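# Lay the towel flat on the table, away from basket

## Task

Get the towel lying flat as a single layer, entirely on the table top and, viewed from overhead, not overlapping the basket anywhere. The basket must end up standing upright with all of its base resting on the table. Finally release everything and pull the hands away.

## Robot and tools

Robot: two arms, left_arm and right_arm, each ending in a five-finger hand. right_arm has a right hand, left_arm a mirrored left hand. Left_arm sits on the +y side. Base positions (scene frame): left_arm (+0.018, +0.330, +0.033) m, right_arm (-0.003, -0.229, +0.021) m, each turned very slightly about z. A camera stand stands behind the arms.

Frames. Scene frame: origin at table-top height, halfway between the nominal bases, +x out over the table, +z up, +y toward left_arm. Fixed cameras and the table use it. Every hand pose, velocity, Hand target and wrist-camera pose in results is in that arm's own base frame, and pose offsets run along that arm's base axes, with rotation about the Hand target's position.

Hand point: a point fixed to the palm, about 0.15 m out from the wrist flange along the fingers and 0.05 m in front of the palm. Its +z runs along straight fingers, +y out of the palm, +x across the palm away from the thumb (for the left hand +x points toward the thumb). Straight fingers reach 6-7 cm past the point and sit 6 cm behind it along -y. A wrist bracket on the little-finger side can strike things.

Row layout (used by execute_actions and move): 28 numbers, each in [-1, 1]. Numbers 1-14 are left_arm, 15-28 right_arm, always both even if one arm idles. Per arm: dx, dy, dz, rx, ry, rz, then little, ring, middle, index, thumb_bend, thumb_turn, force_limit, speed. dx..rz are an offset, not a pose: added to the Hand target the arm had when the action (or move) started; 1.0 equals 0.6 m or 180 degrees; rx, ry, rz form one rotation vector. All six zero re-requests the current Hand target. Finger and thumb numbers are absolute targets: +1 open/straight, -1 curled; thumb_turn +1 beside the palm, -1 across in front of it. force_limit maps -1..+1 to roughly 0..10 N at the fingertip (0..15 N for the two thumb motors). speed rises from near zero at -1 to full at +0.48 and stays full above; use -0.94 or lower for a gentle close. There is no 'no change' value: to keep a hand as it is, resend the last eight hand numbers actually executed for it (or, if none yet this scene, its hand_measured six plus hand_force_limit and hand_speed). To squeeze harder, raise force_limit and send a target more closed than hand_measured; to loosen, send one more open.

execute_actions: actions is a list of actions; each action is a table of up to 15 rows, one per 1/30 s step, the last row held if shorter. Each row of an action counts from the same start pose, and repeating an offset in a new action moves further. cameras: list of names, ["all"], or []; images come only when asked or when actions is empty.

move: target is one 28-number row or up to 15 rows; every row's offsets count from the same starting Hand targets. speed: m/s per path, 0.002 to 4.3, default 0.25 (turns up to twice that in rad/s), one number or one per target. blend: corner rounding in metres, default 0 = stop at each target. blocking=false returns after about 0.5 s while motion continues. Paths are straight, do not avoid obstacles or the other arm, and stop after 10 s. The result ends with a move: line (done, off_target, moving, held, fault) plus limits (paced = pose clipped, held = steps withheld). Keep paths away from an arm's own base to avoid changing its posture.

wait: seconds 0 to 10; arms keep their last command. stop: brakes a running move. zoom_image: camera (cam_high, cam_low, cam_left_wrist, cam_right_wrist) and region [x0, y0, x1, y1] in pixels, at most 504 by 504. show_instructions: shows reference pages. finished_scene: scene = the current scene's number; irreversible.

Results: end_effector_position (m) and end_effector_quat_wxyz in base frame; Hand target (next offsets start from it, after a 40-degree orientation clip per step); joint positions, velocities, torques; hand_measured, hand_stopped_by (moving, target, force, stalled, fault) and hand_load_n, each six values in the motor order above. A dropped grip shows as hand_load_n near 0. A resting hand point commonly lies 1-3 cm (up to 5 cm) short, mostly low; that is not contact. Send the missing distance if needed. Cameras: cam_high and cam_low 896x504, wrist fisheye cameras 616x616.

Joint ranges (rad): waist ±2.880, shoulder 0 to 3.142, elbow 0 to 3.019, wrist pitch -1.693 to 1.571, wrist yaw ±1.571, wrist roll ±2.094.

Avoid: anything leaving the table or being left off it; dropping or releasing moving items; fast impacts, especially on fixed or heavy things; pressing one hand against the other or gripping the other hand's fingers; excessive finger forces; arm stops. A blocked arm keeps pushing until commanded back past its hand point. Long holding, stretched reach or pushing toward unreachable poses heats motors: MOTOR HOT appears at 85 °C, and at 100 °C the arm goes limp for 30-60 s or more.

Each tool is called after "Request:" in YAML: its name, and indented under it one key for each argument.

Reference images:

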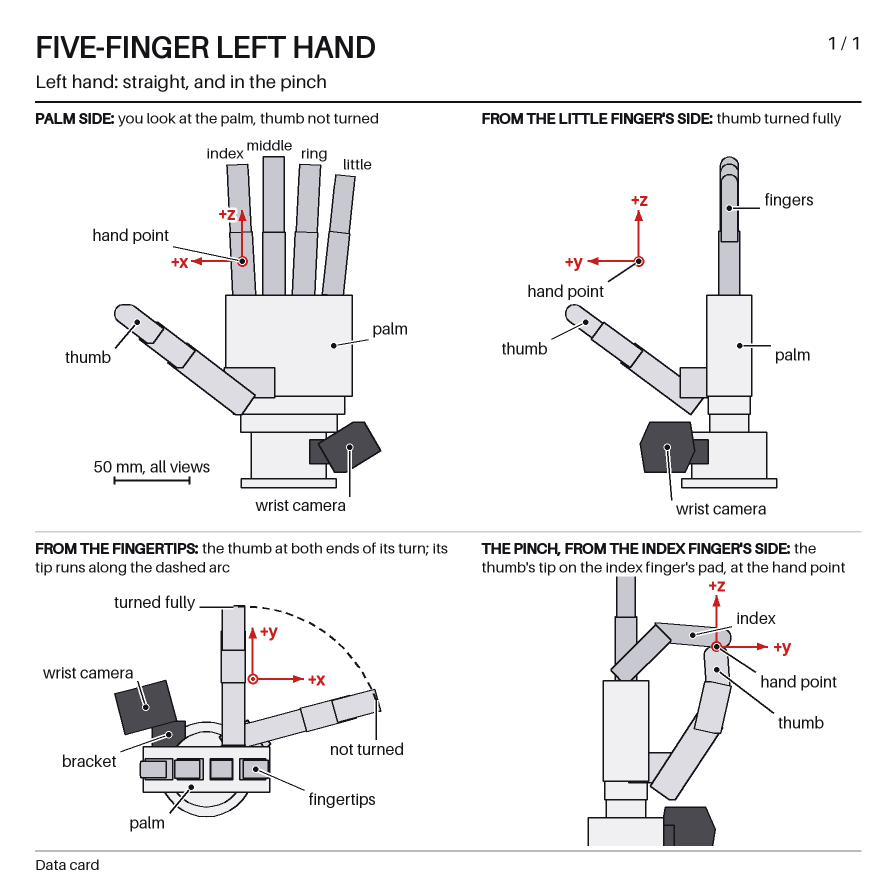

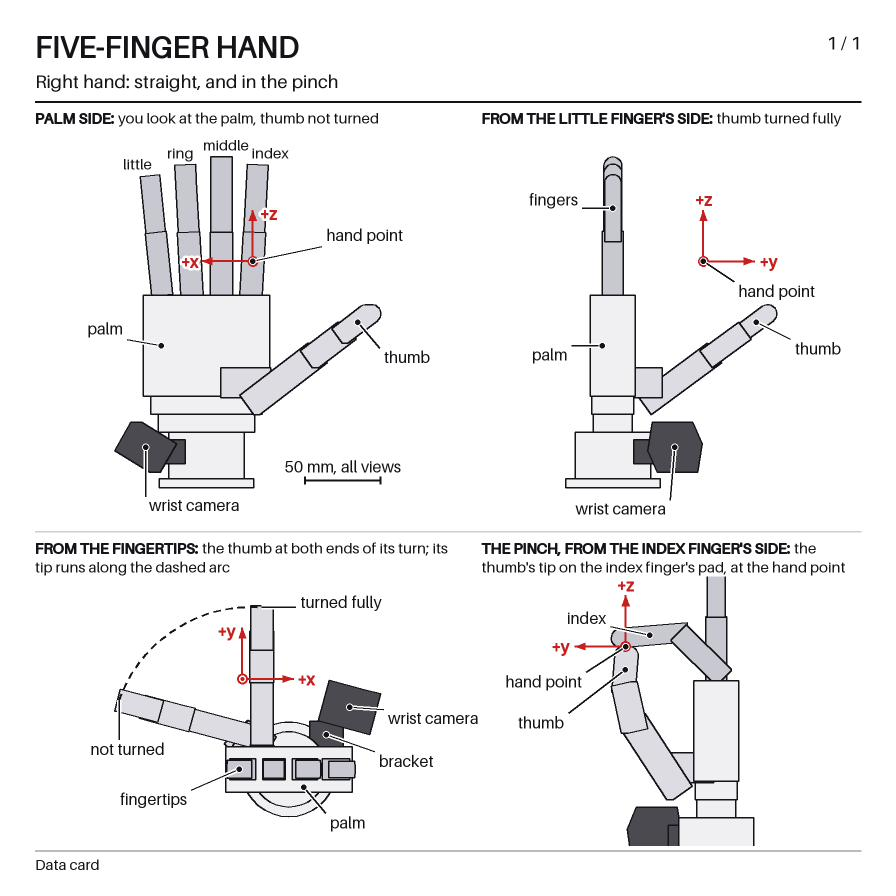

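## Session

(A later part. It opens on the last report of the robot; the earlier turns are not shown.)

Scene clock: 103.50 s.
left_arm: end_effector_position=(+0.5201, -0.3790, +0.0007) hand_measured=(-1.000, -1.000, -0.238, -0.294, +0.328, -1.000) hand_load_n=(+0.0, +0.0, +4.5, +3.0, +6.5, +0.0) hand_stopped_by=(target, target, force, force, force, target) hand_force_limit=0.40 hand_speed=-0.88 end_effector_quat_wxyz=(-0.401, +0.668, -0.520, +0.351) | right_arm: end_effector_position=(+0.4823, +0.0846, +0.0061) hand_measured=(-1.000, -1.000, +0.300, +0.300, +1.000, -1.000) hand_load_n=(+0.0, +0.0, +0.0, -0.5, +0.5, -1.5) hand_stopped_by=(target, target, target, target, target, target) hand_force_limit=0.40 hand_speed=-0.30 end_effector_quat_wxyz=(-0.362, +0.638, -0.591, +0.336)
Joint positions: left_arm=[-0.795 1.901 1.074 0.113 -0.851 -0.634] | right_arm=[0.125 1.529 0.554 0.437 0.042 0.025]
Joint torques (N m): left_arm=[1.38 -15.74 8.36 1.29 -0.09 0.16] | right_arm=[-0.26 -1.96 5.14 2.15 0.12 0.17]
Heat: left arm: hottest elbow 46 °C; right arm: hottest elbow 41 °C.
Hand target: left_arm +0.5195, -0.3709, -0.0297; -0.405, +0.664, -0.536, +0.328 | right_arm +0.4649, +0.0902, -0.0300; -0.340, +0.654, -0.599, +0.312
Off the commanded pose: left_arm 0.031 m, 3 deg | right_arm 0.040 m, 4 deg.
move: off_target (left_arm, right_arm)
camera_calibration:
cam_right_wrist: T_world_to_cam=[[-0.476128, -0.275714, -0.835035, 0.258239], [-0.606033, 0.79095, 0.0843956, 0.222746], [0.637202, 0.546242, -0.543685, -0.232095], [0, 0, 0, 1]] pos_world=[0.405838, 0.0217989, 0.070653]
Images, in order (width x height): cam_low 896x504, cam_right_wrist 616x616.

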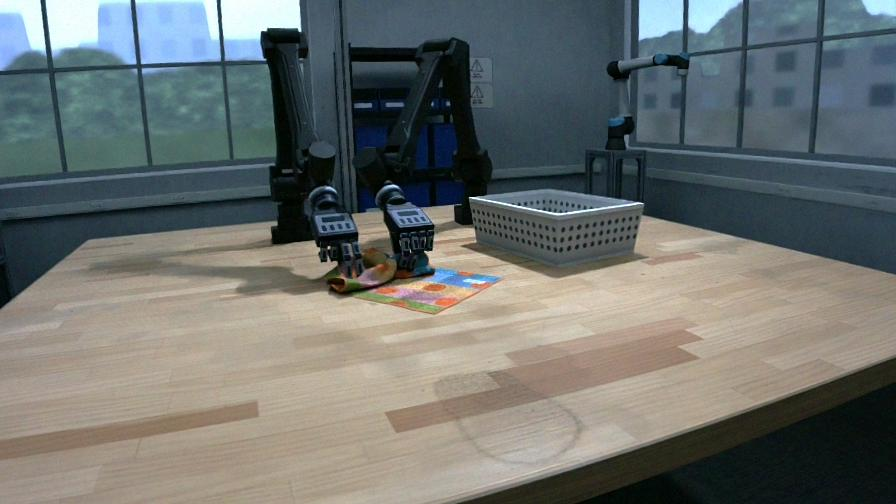

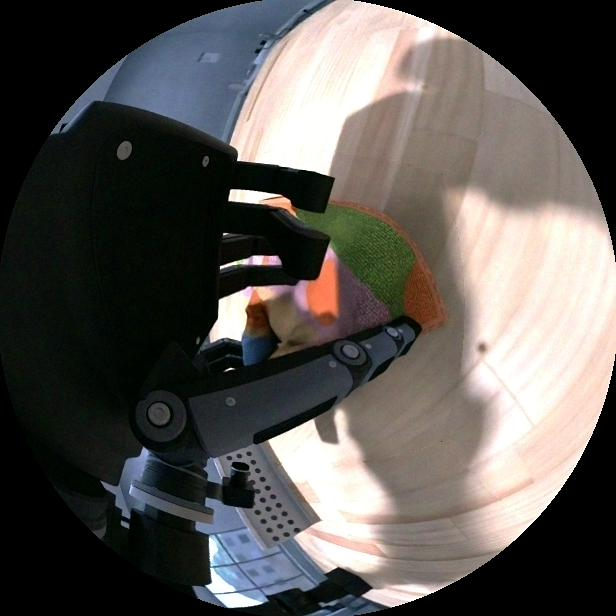

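Request:
execute_actions:
  actions:
    - [[0,0,0,0,0,0,-1,-1,-0.7,-0.7,-0.25,-1,0.4,-0.88,0,0,-0.014,0.0006,-0.0072,0,-1,-1,0.2,0.2,0.85,-1,0.4,-0.88]]
    - [[0,0,0,0,0,0,-1,-1,-0.7,-0.7,-0.25,-1,0.4,-0.88,0,0,-0.014,0.0006,-0.0072,0,-1,-1,0.1,0.1,0.7,-1,0.4,-0.88]]
    - [[0,0,0,0,0,0,-1,-1,-0.7,-0.7,-0.25,-1,0.4,-0.88,0,0,-0.014,0.0006,-0.0072,0,-1,-1,0.0,0.0,0.55,-1,0.4,-0.88]]
  cameras: ["cam_low","cam_right_wrist"]

Scene clock: 106.90 s.
left_arm: end_effector_position=(+0.5201, -0.3791, +0.0007) hand_measured=(-1.000, -1.000, -0.238, -0.294, +0.328, -1.000) hand_load_n=(+0.0, +0.0, +4.5, +3.0, +6.5, +0.0) hand_stopped_by=(target, target, force, force, force, target) hand_force_limit=0.40 hand_speed=-0.88 end_effector_quat_wxyz=(-0.401, +0.668, -0.520, +0.351) | right_arm: end_effector_position=(+0.4922, +0.0880, +0.0023) hand_measured=(-1.000, -1.000, +0.000, +0.000, +0.550, -1.000) hand_load_n=(+0.0, +0.0, +0.0, +0.0, -1.0, -1.0) hand_stopped_by=(target, target, target, target, target, target) hand_force_limit=0.40 hand_speed=-0.88 end_effector_quat_wxyz=(-0.406, +0.611, -0.571, +0.368)
Joint positions: left_arm=[-0.795 1.901 1.074 0.113 -0.851 -0.634] | right_arm=[0.129 1.612 0.505 0.694 0.042 0.034]
Joint torques (N m): left_arm=[1.55 -15.74 8.32 1.32 -0.09 0.16] | right_arm=[-0.5 -2.26 3.52 1.25 0.21 0.02]
Heat: left arm: hottest elbow 46 °C; right arm: hottest elbow 40 °C.
Hand target: left_arm +0.5195, -0.3710, -0.0297; -0.405, +0.664, -0.537, +0.328 | right_arm +0.4648, +0.0902, -0.0552; -0.362, +0.642, -0.588, +0.332
Off the commanded pose: left_arm 0.031 m, 3 deg | right_arm 0.064 m, 8 deg.
Step readings (end_effector_position of left_arm | right_arm):
0: (+0.5201, -0.3790, +0.0007) | (+0.4823, +0.0846, +0.0061)
1: (+0.5201, -0.3790, +0.0007) | (+0.4825, +0.0846, +0.0062)
2: (+0.5201, -0.3790, +0.0007) | (+0.4827, +0.0846, +0.0062)
4: (+0.5201, -0.3790, +0.0007) | (+0.4842, +0.0849, +0.0067)
8: (+0.5201, -0.3790, +0.0007) | (+0.4862, +0.0854, +0.0074)
15: (+0.5201, -0.3790, +0.0007) | (+0.4871, +0.0860, +0.0075)
16: (+0.5201, -0.3790, +0.0007) | (+0.4872, +0.0860, +0.0075)
17: (+0.5201, -0.3790, +0.0007) | (+0.4875, +0.0860, +0.0076)
19: (+0.5201, -0.3790, +0.0007) | (+0.4887, +0.0862, +0.0077)
23: (+0.5201, -0.3790, +0.0007) | (+0.4906, +0.0867, +0.0082)
30: (+0.5201, -0.3790, +0.0007) | (+0.4914, +0.0870, +0.0081)
31: (+0.5201, -0.3790, +0.0007) | (+0.4914, +0.0870, +0.0080)
32: (+0.5201, -0.3790, +0.0007) | (+0.4915, +0.0870, +0.0077)
34: (+0.5201, -0.3790, +0.0007) | (+0.4927, +0.0872, +0.0079)
38: (+0.5201, -0.3790, +0.0007) | (+0.4945, +0.0877, +0.0082)
45: (+0.5201, -0.3790, +0.0007) | (+0.4946, +0.0879, +0.0074)
camera_calibration:
cam_right_wrist: T_world_to_cam=[[-0.36868, -0.255292, -0.893813, 0.206116], [-0.612585, 0.789941, 0.027055, 0.229724], [0.699153, 0.557511, -0.447624, -0.274143], [0, 0, 0, 1]] pos_world=[0.408384, 0.0239891, 0.0553005]
Images, in order (width x height): cam_low 896x504, cam_right_wrist 616x616.

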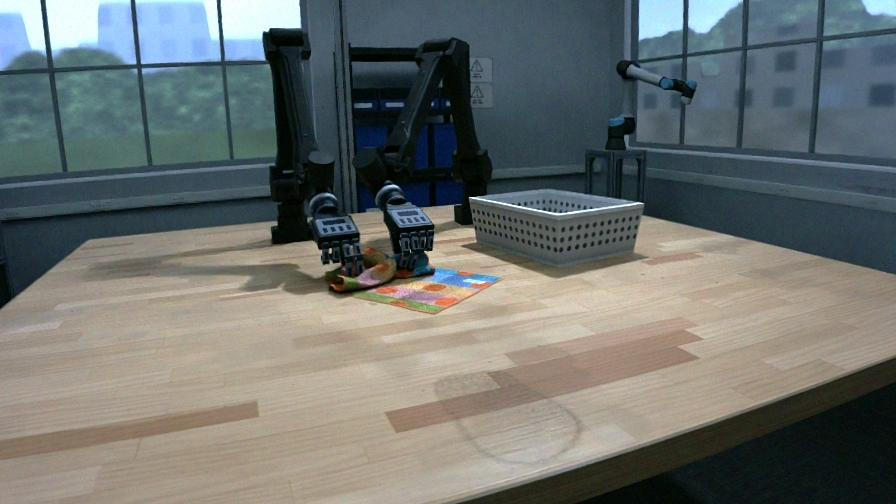

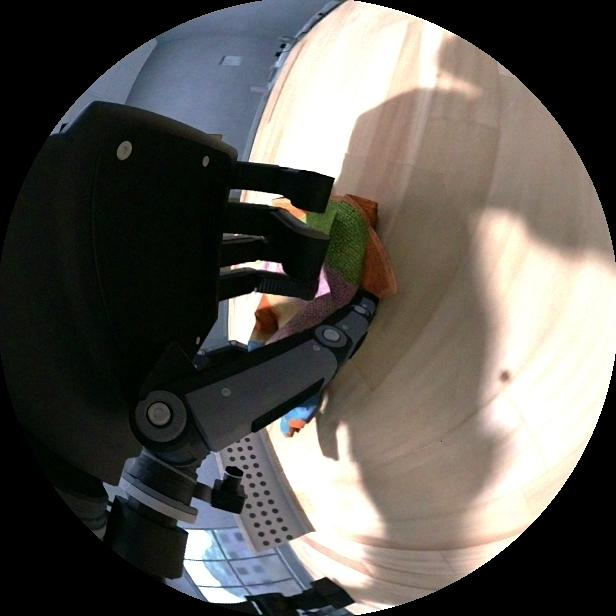

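Request:
execute_actions:
  actions:
    - [[0,0,0,0,0,0,-1,-1,-0.7,-0.7,-0.25,-1,0.4,-0.88,0,0,-0.014,0.0006,-0.0072,0,-1,-1,-0.1,-0.1,0.45,-1,0.4,-0.88]]
    - [[0,0,0,0,0,0,-1,-1,-0.7,-0.7,-0.25,-1,0.4,-0.88,0,0,-0.012,0.0006,-0.0072,0,-1,-1,-0.2,-0.2,0.35,-1,0.4,-0.88]]
    - [[0,0,0,0,0,0,-1,-1,-0.7,-0.7,-0.25,-1,0.4,-0.88,0,0,-0.012,0.0006,-0.0072,0,-1,-1,-0.3,-0.3,0.25,-1,0.4,-0.88]]
    - [[0,0,0,0,0,0,-1,-1,-0.7,-0.7,-0.25,-1,0.4,-0.88,0,0,0,0,0,0,-1,-1,-0.7,-0.7,-0.25,-1,0.4,-0.88]]
    - [[0,0,0,0,0,0,-1,-1,-0.7,-0.7,-0.25,-1,0.4,-0.88,0,0,0,0,0,0,-1,-1,-0.7,-0.7,-0.25,-1,0.4,-0.88]]
  cameras: ["all"]

Scene clock: 110.17 s.
left_arm: end_effector_position=(+0.5201, -0.3792, +0.0007) hand_measured=(-1.000, -1.000, -0.238, -0.294, +0.328, -1.000) hand_load_n=(+0.0, +0.0, +4.5, +3.0, +6.5, +0.0) hand_stopped_by=(target, target, force, force, force, target) hand_force_limit=0.40 hand_speed=-0.88 end_effector_quat_wxyz=(-0.401, +0.668, -0.520, +0.351) | right_arm: end_effector_position=(+0.5031, +0.0893, -0.0047) hand_measured=(-1.000, -1.000, -0.260, -0.318, +0.302, -1.000) hand_load_n=(+0.0, +0.0, +6.5, +7.0, +11.0, +0.0) hand_stopped_by=(target, target, force, force, force, target) hand_force_limit=0.40 hand_speed=-0.88 end_effector_quat_wxyz=(-0.441, +0.586, -0.551, +0.398)
Joint positions: left_arm=[-0.795 1.901 1.074 0.113 -0.85 -0.634] | right_arm=[0.129 1.73 0.482 0.949 0.045 0.034]
Joint torques (N m): left_arm=[1.32 -15.91 8.31 1.21 -0.12 0.17] | right_arm=[0.09 -2.61 1.66 0.18 0.23 -0.02]
Heat: left arm: hottest elbow 45 °C; right arm: hottest elbow 40 °C.
Hand target: left_arm +0.5196, -0.3710, -0.0295; -0.405, +0.664, -0.536, +0.328 | right_arm +0.4648, +0.0902, -0.0781; -0.384, +0.630, -0.577, +0.352
Off the commanded pose: left_arm 0.031 m, 3 deg | right_arm 0.083 m, 10 deg.
Step readings (end_effector_position of left_arm | right_arm):
0: (+0.5201, -0.3791, +0.0007) | (+0.4922, +0.0880, +0.0023)
1: (+0.5201, -0.3791, +0.0007) | (+0.4924, +0.0881, +0.0023)
2: (+0.5201, -0.3791, +0.0007) | (+0.4926, +0.0881, +0.0022)
4: (+0.5201, -0.3791, +0.0007) | (+0.4931, +0.0882, +0.0010)
8: (+0.5201, -0.3791, +0.0007) | (+0.4953, +0.0884, +0.0003)
15: (+0.5201, -0.3791, +0.0007) | (+0.4966, +0.0885, -0.0006)
16: (+0.5201, -0.3791, +0.0007) | (+0.4967, +0.0885, -0.0008)
17: (+0.5201, -0.3791, +0.0007) | (+0.4969, +0.0885, -0.0010)
19: (+0.5201, -0.3791, +0.0007) | (+0.4977, +0.0886, -0.0015)
23: (+0.5201, -0.3791, +0.0007) | (+0.4994, +0.0890, -0.0021)
30: (+0.5201, -0.3792, +0.0007) | (+0.4995, +0.0889, -0.0030)
31: (+0.5201, -0.3792, +0.0007) | (+0.4996, +0.0888, -0.0031)
32: (+0.5201, -0.3792, +0.0007) | (+0.4999, +0.0889, -0.0033)
34: (+0.5201, -0.3792, +0.0007) | (+0.5007, +0.0890, -0.0036)
38: (+0.5201, -0.3792, +0.0007) | (+0.5029, +0.0891, -0.0040)
45: (+0.5201, -0.3792, +0.0007) | (+0.5031, +0.0893, -0.0044)
46: (+0.5201, -0.3792, +0.0007) | (+0.5031, +0.0893, -0.0045)
47: (+0.5201, -0.3792, +0.0007) | (+0.5031, +0.0893, -0.0046)
49: (+0.5201, -0.3792, +0.0007) | (+0.5031, +0.0893, -0.0046)
53: (+0.5201, -0.3792, +0.0007) | (+0.5031, +0.0893, -0.0047)
60: (+0.5201, -0.3792, +0.0007) | (+0.5031, +0.0893, -0.0047)
61: (+0.5201, -0.3792, +0.0007) | (+0.5031, +0.0893, -0.0047)
62: (+0.5201, -0.3792, +0.0007) | (+0.5031, +0.0893, -0.0047)
64: (+0.5201, -0.3792, +0.0007) | (+0.5031, +0.0893, -0.0047)
68: (+0.5201, -0.3792, +0.0007) | (+0.5031, +0.0893, -0.0047)
75: (+0.5201, -0.3792, +0.0007) | (+0.5031, +0.0893, -0.0047)
camera_calibration:
cam_left_wrist: T_world_to_cam=[[0.433247, -0.160014, 0.886957, -0.284725], [-0.419552, -0.906789, 0.041344, -0.128279], [0.797668, -0.390036, -0.459998, -0.44762], [0, 0, 0, 1]] pos_world=[0.426588, -0.33647, 0.0519377]
cam_right_wrist: T_world_to_cam=[[-0.266384, -0.241894, -0.93302, 0.151342], [-0.610623, 0.791321, -0.0308206, 0.234327], [0.745774, 0.561514, -0.358501, -0.308994], [0, 0, 0, 1]] pos_world=[0.41384, 0.0246846, 0.0376526]

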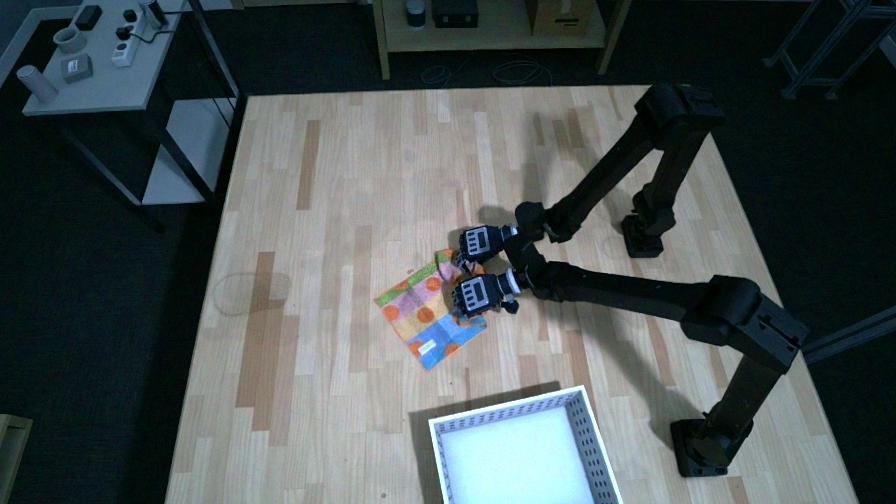

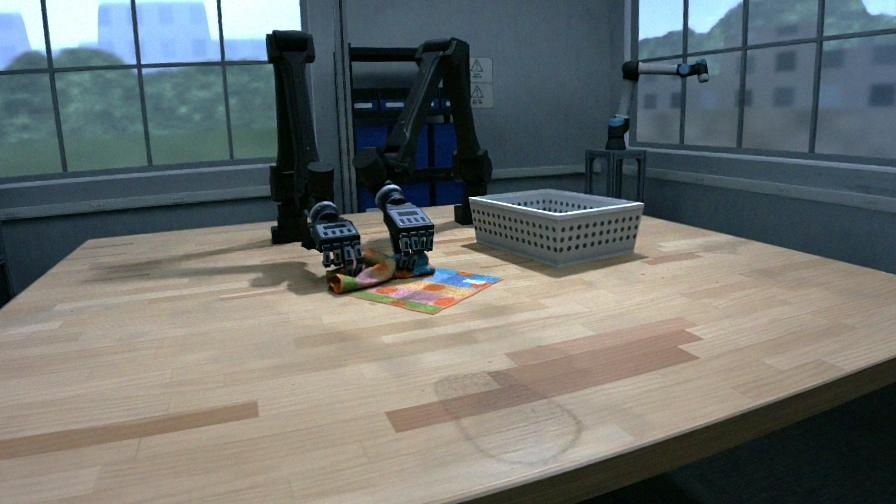

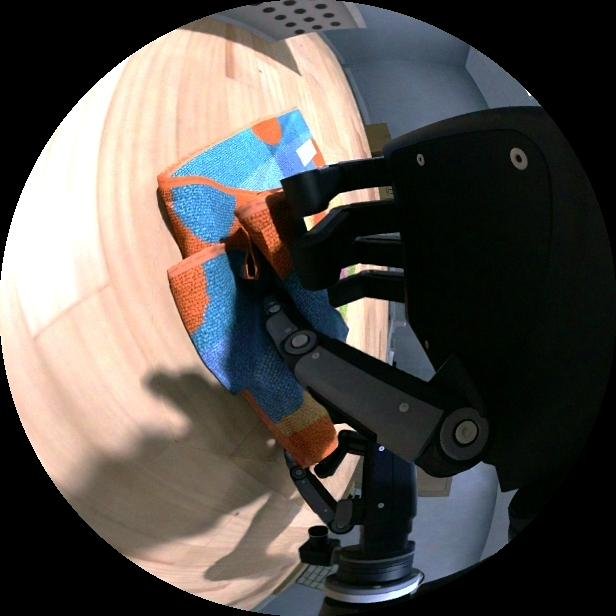

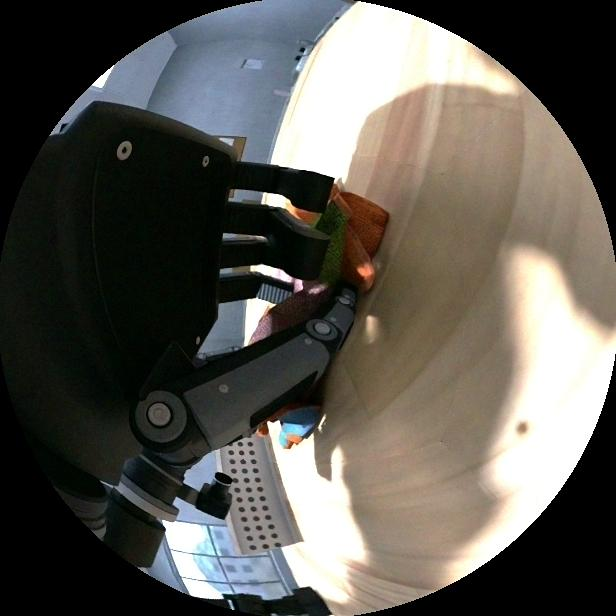

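Request:
move:
  target: [0.0173,0.0183,0.3825,0,0,0,-1,-1,-0.7,-0.7,-0.25,-1,0.4,-0.88,0.0753,-0.0087,0.5135,0,0,0,-1,-1,-0.7,-0.7,-0.25,-1,0.4,-0.88]
  speed: 0.12
  cameras: ["all"]

Scene clock: 115.40 s.
left_arm: end_effector_position=(+0.5157, -0.3628, +0.1730) hand_measured=(-1.000, -1.000, -0.238, -0.294, +0.328, -1.000) hand_load_n=(+0.0, +0.0, +4.0, +3.5, +6.0, +0.5) hand_stopped_by=(target, target, force, force, force, target) hand_force_limit=0.40 hand_speed=-0.88 end_effector_quat_wxyz=(-0.399, +0.665, -0.545, +0.319) | right_arm: end_effector_position=(+0.4956, +0.0921, +0.1985) hand_measured=(-1.000, -1.000, -0.260, -0.318, +0.302, -1.000) hand_load_n=(+0.0, +0.0, +6.0, +6.5, +10.0, +1.0) hand_stopped_by=(target, target, force, force, force, target) hand_force_limit=0.40 hand_speed=-0.88 end_effector_quat_wxyz=(-0.373, +0.639, -0.584, +0.333)
Joint positions: left_arm=[-0.774 1.621 1.261 -0.417 -0.821 -0.611] | right_arm=[0.129 1.173 0.849 -0.199 0.024 0.025]
Joint torques (N m): left_arm=[2.37 -19.08 14.79 0.77 -0.49 0.25] | right_arm=[-2.84 -5.48 14.86 1.55 0.11 -0.05]
Heat: left arm: hottest elbow 46 °C; right arm: hottest elbow 40 °C.
Hand target: left_arm +0.5300, -0.3599, +0.1999; -0.405, +0.664, -0.536, +0.328 | right_arm +0.5100, +0.0849, +0.2301; -0.384, +0.630, -0.577, +0.352
Off the commanded pose: left_arm 0.031 m, 2 deg | right_arm 0.035 m, 3 deg.
move: off_target (left_arm, right_arm)
camera_calibration:
cam_left_wrist: T_world_to_cam=[[0.485793, -0.209456, 0.848607, -0.471424], [-0.428123, -0.90345, 0.0220907, -0.113455], [0.762047, -0.37404, -0.528562, -0.322507], [0, 0, 0, 1]] pos_world=[0.426207, -0.321874, 0.232095]
cam_right_wrist: T_world_to_cam=[[-0.458879, -0.275713, -0.844638, 0.420616], [-0.623101, 0.77754, 0.0847111, 0.218305], [0.633384, 0.565167, -0.528594, -0.142896], [0, 0, 0, 1]] pos_world=[0.419546, 0.0269887, 0.261241]

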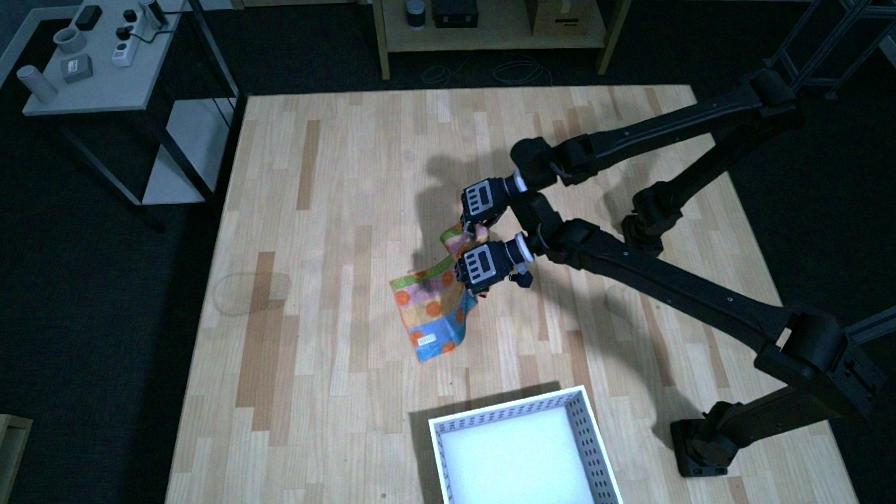

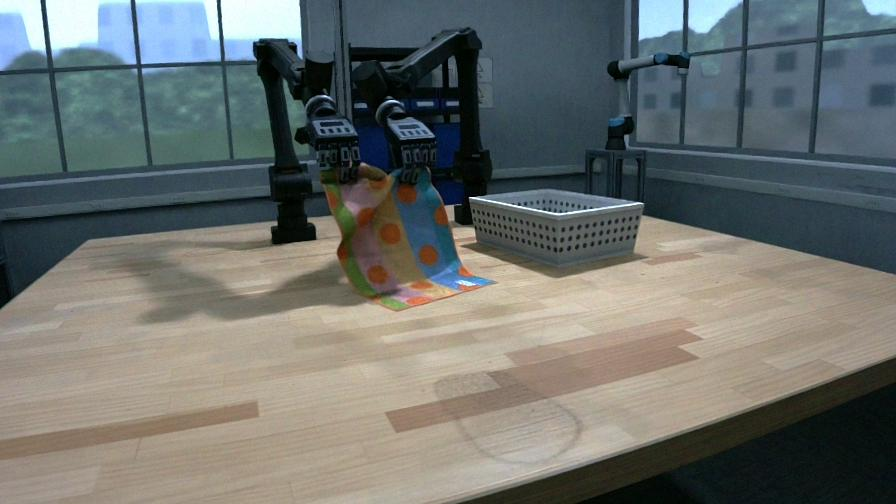

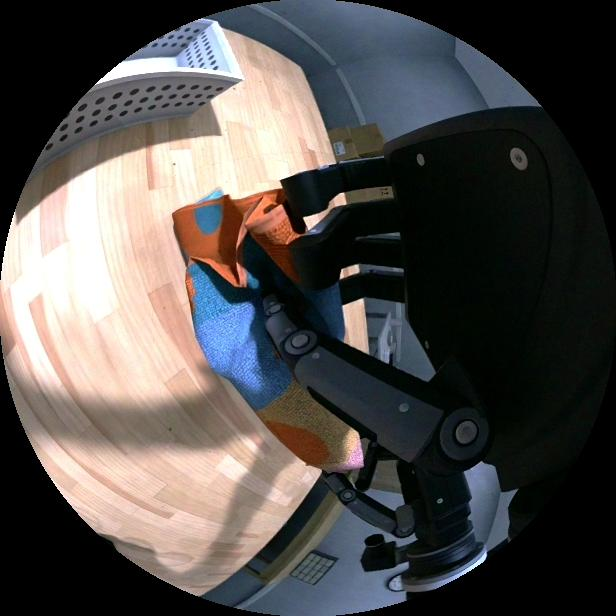

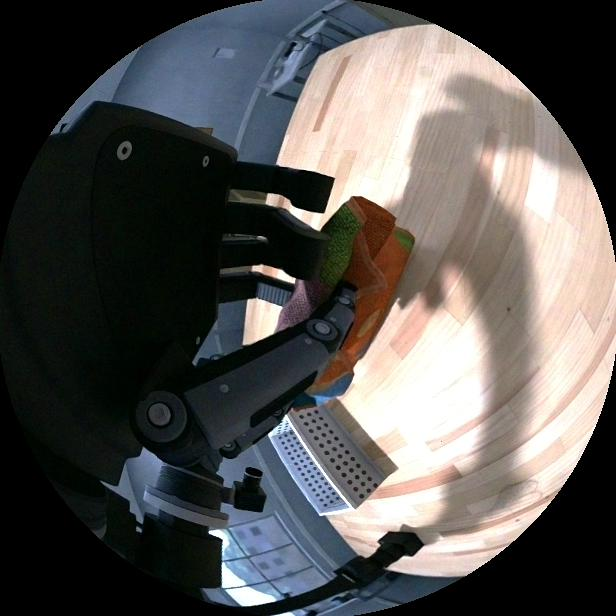

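Request:
move:
  target: [0.111,0.0703,0.5585,0,0,0,-1,-1,-0.7,-0.7,-0.25,-1,0.4,-0.88,0.157,-0.0105,0.65,0,0,0,-1,-1,-0.7,-0.7,-0.25,-1,0.4,-0.88]
  speed: 0.16
  cameras: ["all"]

Scene clock: 119.93 s.
left_arm: end_effector_position=(+0.5821, -0.3375, +0.5455) hand_measured=(-1.000, -1.000, -0.238, -0.294, +0.328, -1.000) hand_load_n=(+0.0, +0.0, +4.0, +4.5, +7.0, +2.5) hand_stopped_by=(target, target, force, force, force, target) hand_force_limit=0.40 hand_speed=-0.88 end_effector_quat_wxyz=(-0.388, +0.665, -0.529, +0.358) | right_arm: end_effector_position=(+0.5986, +0.1075, +0.6046) hand_measured=(-1.000, -1.000, -0.260, -0.318, +0.302, -1.000) hand_load_n=(+0.0, +0.0, +6.0, +4.5, +9.0, +1.0) hand_stopped_by=(target, target, force, force, force, target) hand_force_limit=0.40 hand_speed=-0.88 end_effector_quat_wxyz=(-0.387, +0.644, -0.575, +0.325)
Joint positions: left_arm=[-0.648 1.845 2.556 -1.329 -0.7 -0.502] | right_arm=[0.119 1.783 2.692 -1.42 -0.021 0.019]
Joint torques (N m): left_arm=[3.02 -17.85 12.19 0.32 -0.73 0.42] | right_arm=[-4.72 -9 12.21 2.17 0.67 -0.09]
Heat: left arm: hottest elbow 46 °C; right arm: hottest elbow 41 °C.
Hand target: left_arm +0.5967, -0.3177, +0.5350; -0.405, +0.664, -0.536, +0.328 | right_arm +0.6042, +0.0785, +0.6201; -0.384, +0.630, -0.577, +0.352
Off the commanded pose: left_arm 0.027 m, 4 deg | right_arm 0.033 m, 4 deg.
move: off_target (left_arm, right_arm)
camera_calibration:
cam_left_wrist: T_world_to_cam=[[0.436824, -0.158536, 0.885467, -0.788891], [-0.445088, -0.893501, 0.0595988, -0.0776118], [0.781717, -0.420145, -0.460865, -0.23067], [0, 0, 0, 1]] pos_world=[0.490381, -0.291329, 0.596854]
cam_right_wrist: T_world_to_cam=[[-0.441755, -0.275256, -0.853866, 0.810421], [-0.648637, 0.755513, 0.0920284, 0.249245], [0.619775, 0.594503, -0.512293, -0.00707859], [0, 0, 0, 1]] pos_world=[0.524065, 0.0389731, 0.665426]

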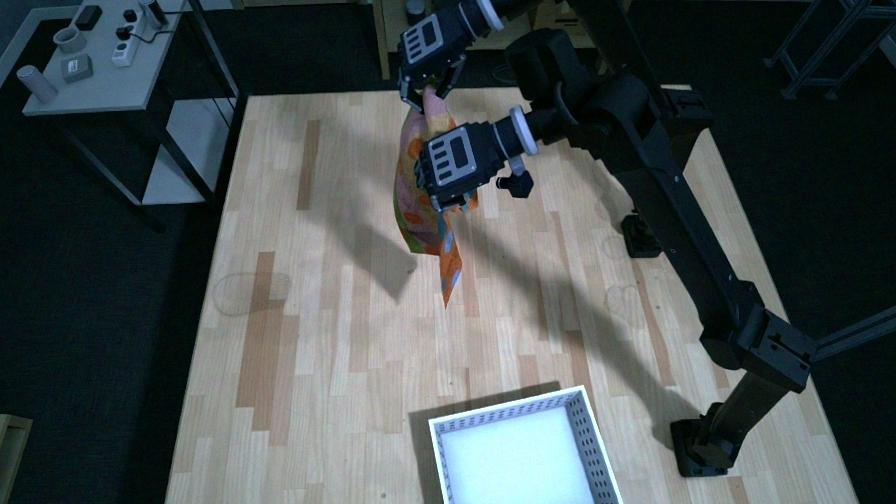

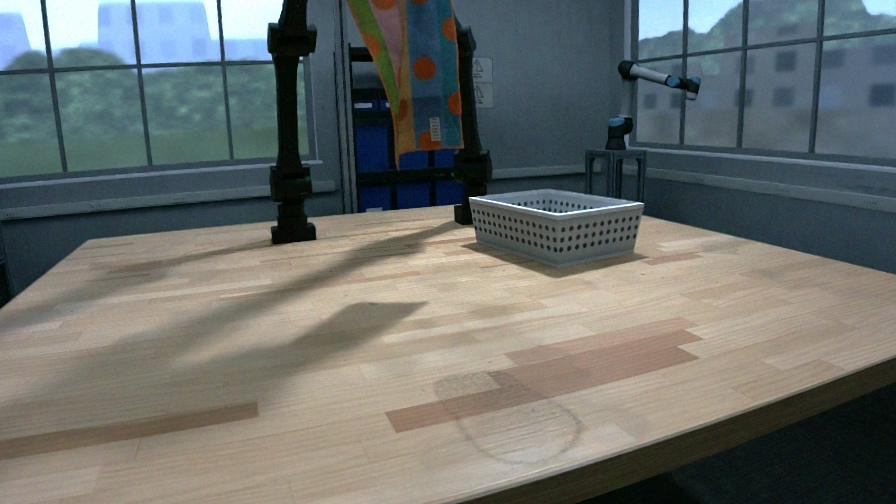

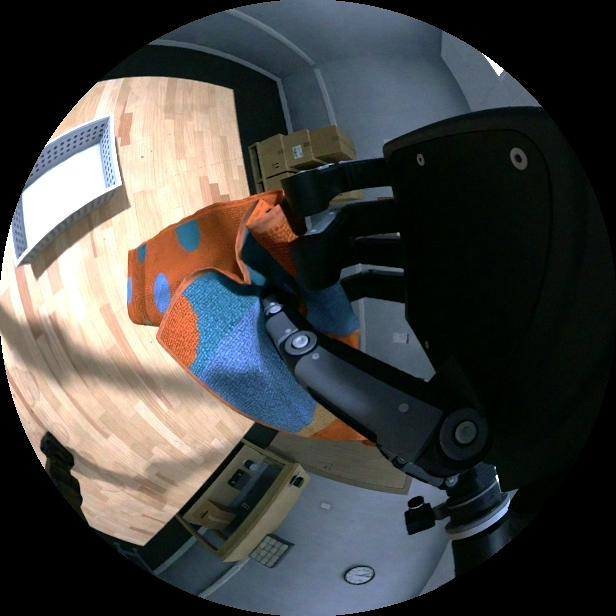

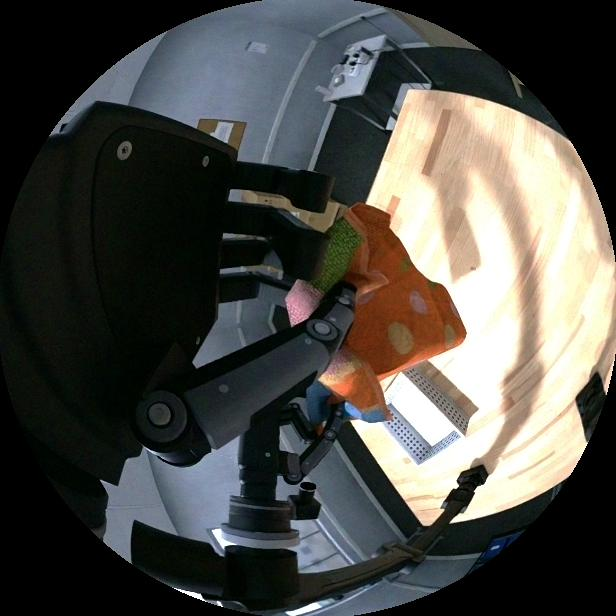

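Request:
zoom_image:
  camera: "cam_low"
  region: [330, 0, 490, 180]

Request:
zoom_image:
  camera: "cam_high"
  region: [370, 60, 530, 320]

Request:
zoom_image:
  camera: "cam_left_wrist"
  region: [110, 170, 400, 460]

Request:
zoom_image:
  camera: "cam_right_wrist"
  region: [250, 180, 500, 450]

Scaled by 2.800 from the camera's 896x504 image, which has a finer 1280x720 frame.

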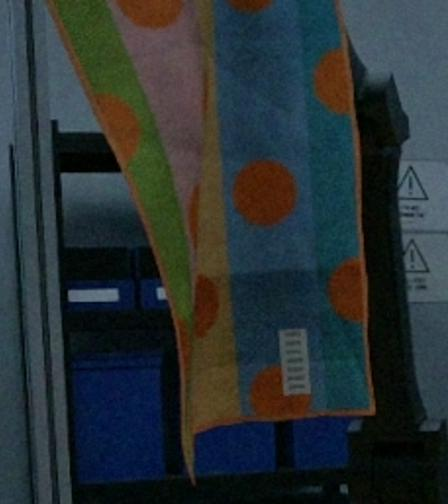

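Scaled by 1.938 from the camera's 896x504 image, which has a finer 1280x720 frame.

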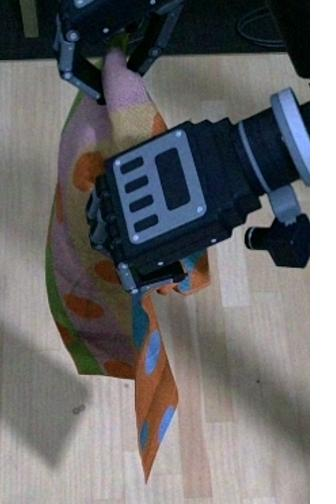

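Scaled by 1.738 from the camera's 616x616 image, which has a finer 880x880 frame.

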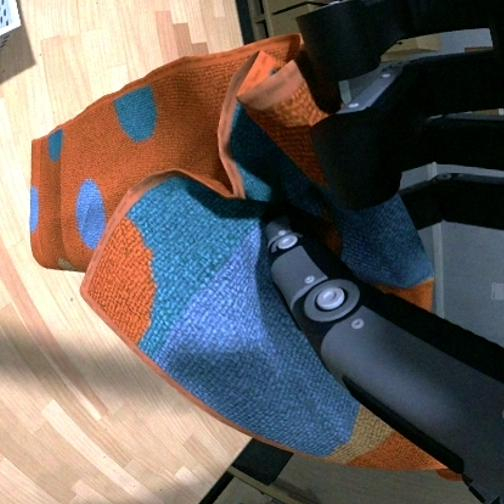

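Scaled by 1.867 from the camera's 616x616 image, which has a finer 880x880 frame.

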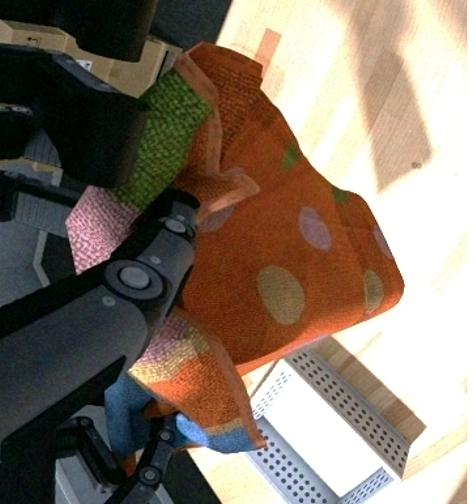

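Request:
move:
  target: [0,0.0645,0,0,0,0,-1,-1,-0.7,-0.7,-0.25,-1,0.4,-0.88,0,-0.02,0.058,0,0,0,-1,-1,-0.7,-0.7,-0.25,-1,0.4,-0.88]
  speed: 0.12
  cameras: ["cam_high","cam_low"]

Request:
zoom_image:
  camera: "cam_low"
  region: [330, 0, 490, 180]

Request:
zoom_image:
  camera: "cam_high"
  region: [370, 60, 530, 320]

Scene clock: 122.97 s.
left_arm: end_effector_position=(+0.5888, -0.3211, +0.5415) hand_measured=(-1.000, -1.000, -0.238, -0.294, +0.326, -1.000) hand_load_n=(+0.0, +0.0, +2.0, +1.5, +1.5, +5.0) hand_stopped_by=(target, target, force, force, force, target) hand_force_limit=0.40 hand_speed=-0.88 end_effector_quat_wxyz=(-0.377, +0.668, -0.528, +0.364) | right_arm: end_effector_position=(+0.5992, +0.1111, +0.6281) hand_measured=(-1.000, -1.000, -0.260, -0.318, +0.302, -1.000) hand_load_n=(+0.0, +0.0, +6.5, +5.5, +9.5, +1.5) hand_stopped_by=(target, target, force, force, force, target) hand_force_limit=0.40 hand_speed=-0.88 end_effector_quat_wxyz=(-0.412, +0.637, -0.560, +0.332)
Joint positions: left_arm=[-0.607 1.795 2.464 -1.269 -0.647 -0.492] | right_arm=[0.115 1.857 2.872 -1.472 -0.051 0.019]
Joint torques (N m): left_arm=[4.25 -21.01 8.06 0.58 -0.98 0.71] | right_arm=[-5.66 -10.7 11.84 2.7 0.96 -0.1]
Heat: left arm: hottest elbow 46 °C; right arm: hottest elbow 42 °C.
Hand target: left_arm +0.5967, -0.2792, +0.5350; -0.405, +0.664, -0.536, +0.328 | right_arm +0.6041, +0.0666, +0.6551; -0.384, +0.629, -0.577, +0.352
Off the commanded pose: left_arm 0.043 m, 5 deg | right_arm 0.052 m, 5 deg.
elbow stopped short (right arm): the move would have taken joint 3 (elbow) straighter than the controller allows.
move: off_target (left_arm, right_arm)
Images, in order (width x height): cam_high 896x504, cam_low 896x504.

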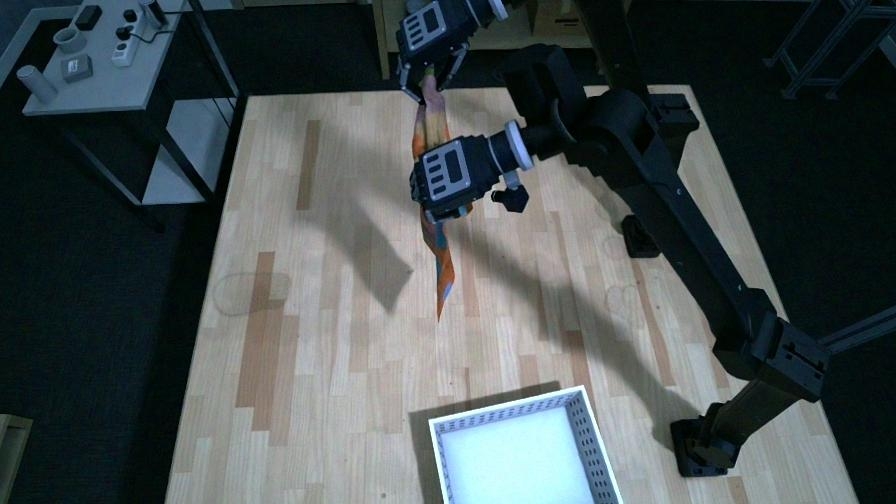

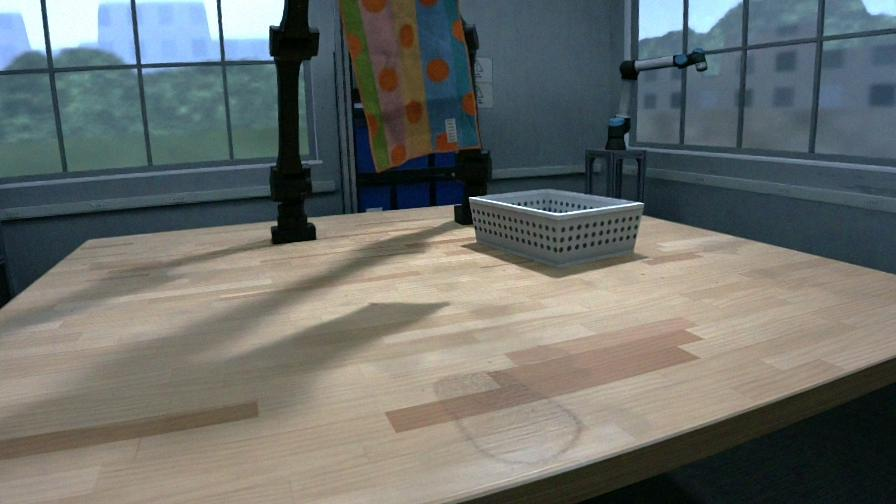

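Scaled by 2.800 from the camera's 896x504 image, which has a finer 1280x720 frame.

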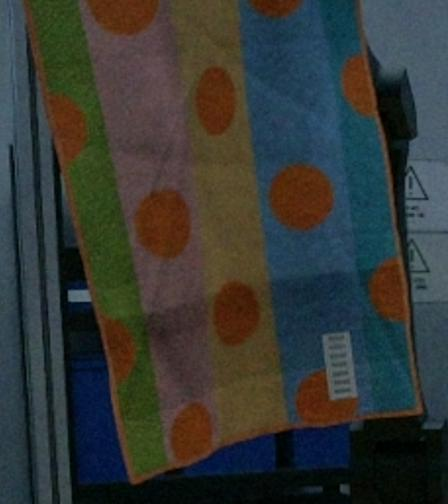

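Scaled by 1.938 from the camera's 896x504 image, which has a finer 1280x720 frame.

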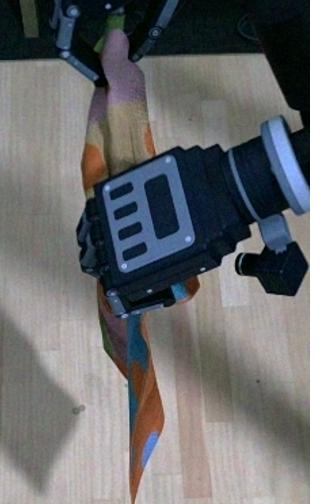

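Request:
move:
  target: [0.172,-0.035,-0.2167,0,0,0,-1,-1,-0.7,-0.7,-0.25,-1,0.4,-0.88,0.168,0.031,-0.192,0,0,0,-1,-1,-0.7,-0.7,-0.25,-1,0.4,-0.88]
  speed: 0.12
  cameras: ["all"]

Request:
zoom_image:
  camera: "cam_low"
  region: [320, 20, 520, 240]

Request:
zoom_image:
  camera: "cam_high"
  region: [330, 80, 490, 340]

Scene clock: 127.40 s.
left_arm: end_effector_position=(+0.6800, -0.3235, +0.4405) hand_measured=(-1.000, -1.000, -0.238, -0.294, +0.326, -1.000) hand_load_n=(+0.0, +0.0, +2.0, +1.5, +1.5, +4.0) hand_stopped_by=(target, target, force, force, force, target) hand_force_limit=0.40 hand_speed=-0.88 end_effector_quat_wxyz=(-0.389, +0.665, -0.520, +0.370) | right_arm: end_effector_position=(+0.6898, +0.1164, +0.5282) hand_measured=(-1.000, -1.000, -0.260, -0.318, +0.302, -1.000) hand_load_n=(+0.0, +0.0, +6.0, +5.5, +9.5, +1.0) hand_stopped_by=(target, target, force, force, force, target) hand_force_limit=0.40 hand_speed=-0.88 end_effector_quat_wxyz=(-0.382, +0.647, -0.576, +0.321)
Joint positions: left_arm=[-0.532 1.842 2.205 -0.905 -0.605 -0.427] | right_arm=[0.115 1.888 2.585 -1.224 -0.026 0.014]
Joint torques (N m): left_arm=[3.43 -19.08 10.47 1.07 -0.63 0.49] | right_arm=[-4.89 -12.04 10.22 3.85 0.75 -0.12]
Heat: left arm: hottest elbow 46 °C; right arm: hottest elbow 42 °C.
Hand target: left_arm +0.6998, -0.3003, +0.4051; -0.405, +0.664, -0.536, +0.328 | right_arm +0.7049, +0.0852, +0.5397; -0.384, +0.629, -0.577, +0.352
Off the commanded pose: left_arm 0.047 m, 5 deg | right_arm 0.037 m, 4 deg.
move: off_target (left_arm, right_arm)
camera_calibration:
cam_left_wrist: T_world_to_cam=[[0.416946, -0.141271, 0.897886, -0.722821], [-0.444344, -0.893439, 0.0657658, -0.0184849], [0.792915, -0.426391, -0.435289, -0.370545], [0, 0, 0, 1]] pos_world=[0.586974, -0.276626, 0.488933]
cam_right_wrist: T_world_to_cam=[[-0.453755, -0.278864, -0.84637, 0.792672], [-0.648913, 0.754348, 0.0993504, 0.305209], [0.610752, 0.594301, -0.523248, -0.0960126], [0, 0, 0, 1]] pos_world=[0.616373, 0.0478739, 0.590332]

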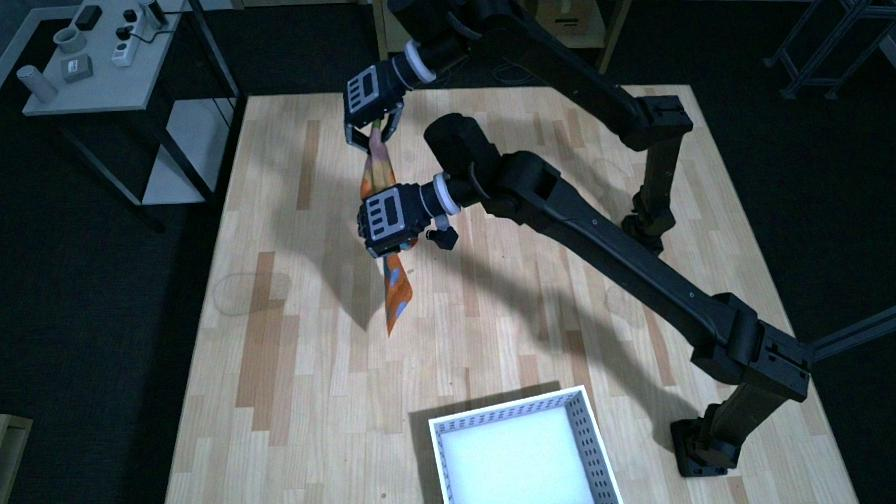

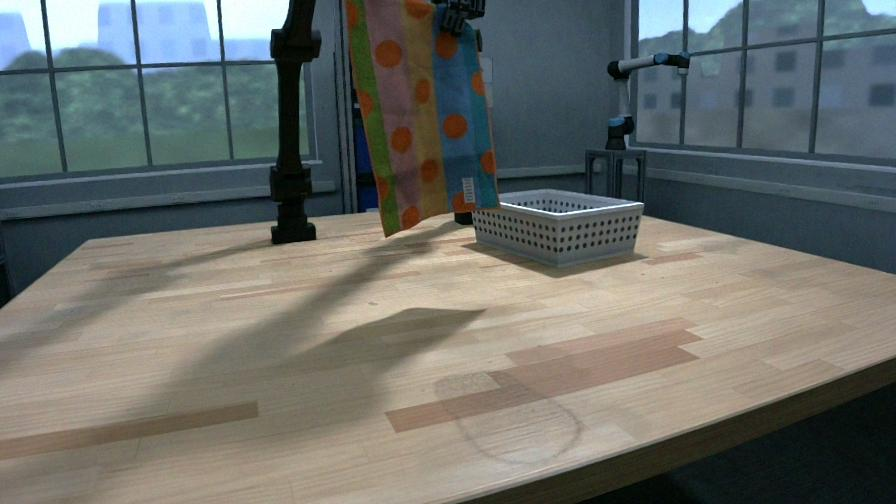

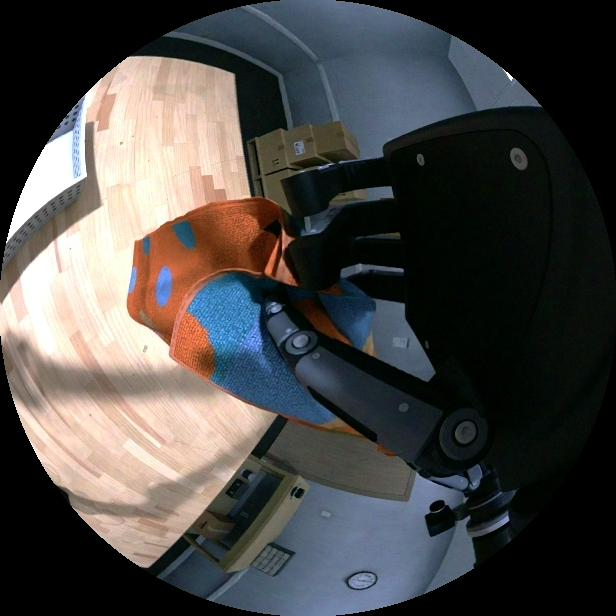

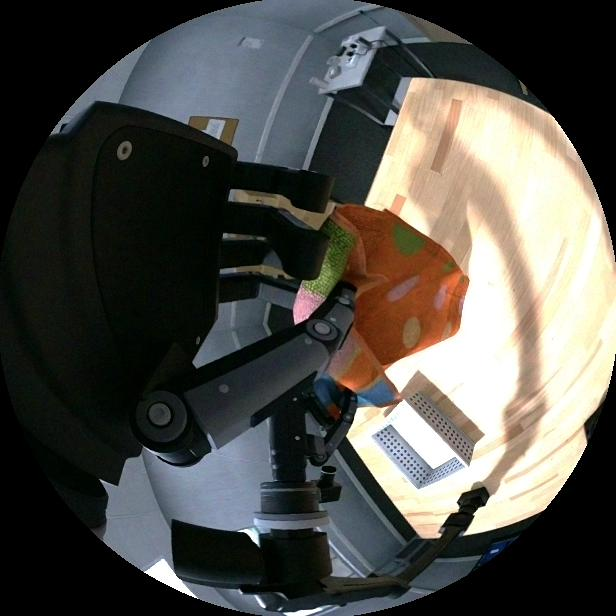

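Scaled by 2.291 from the camera's 896x504 image, which has a finer 1280x720 frame.

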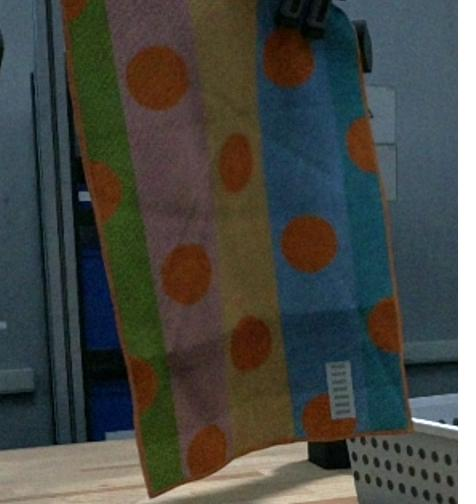

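Scaled by 1.938 from the camera's 896x504 image, which has a finer 1280x720 frame.

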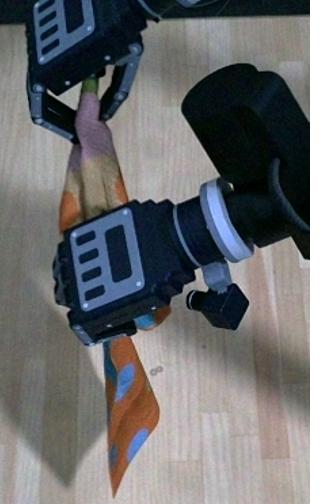

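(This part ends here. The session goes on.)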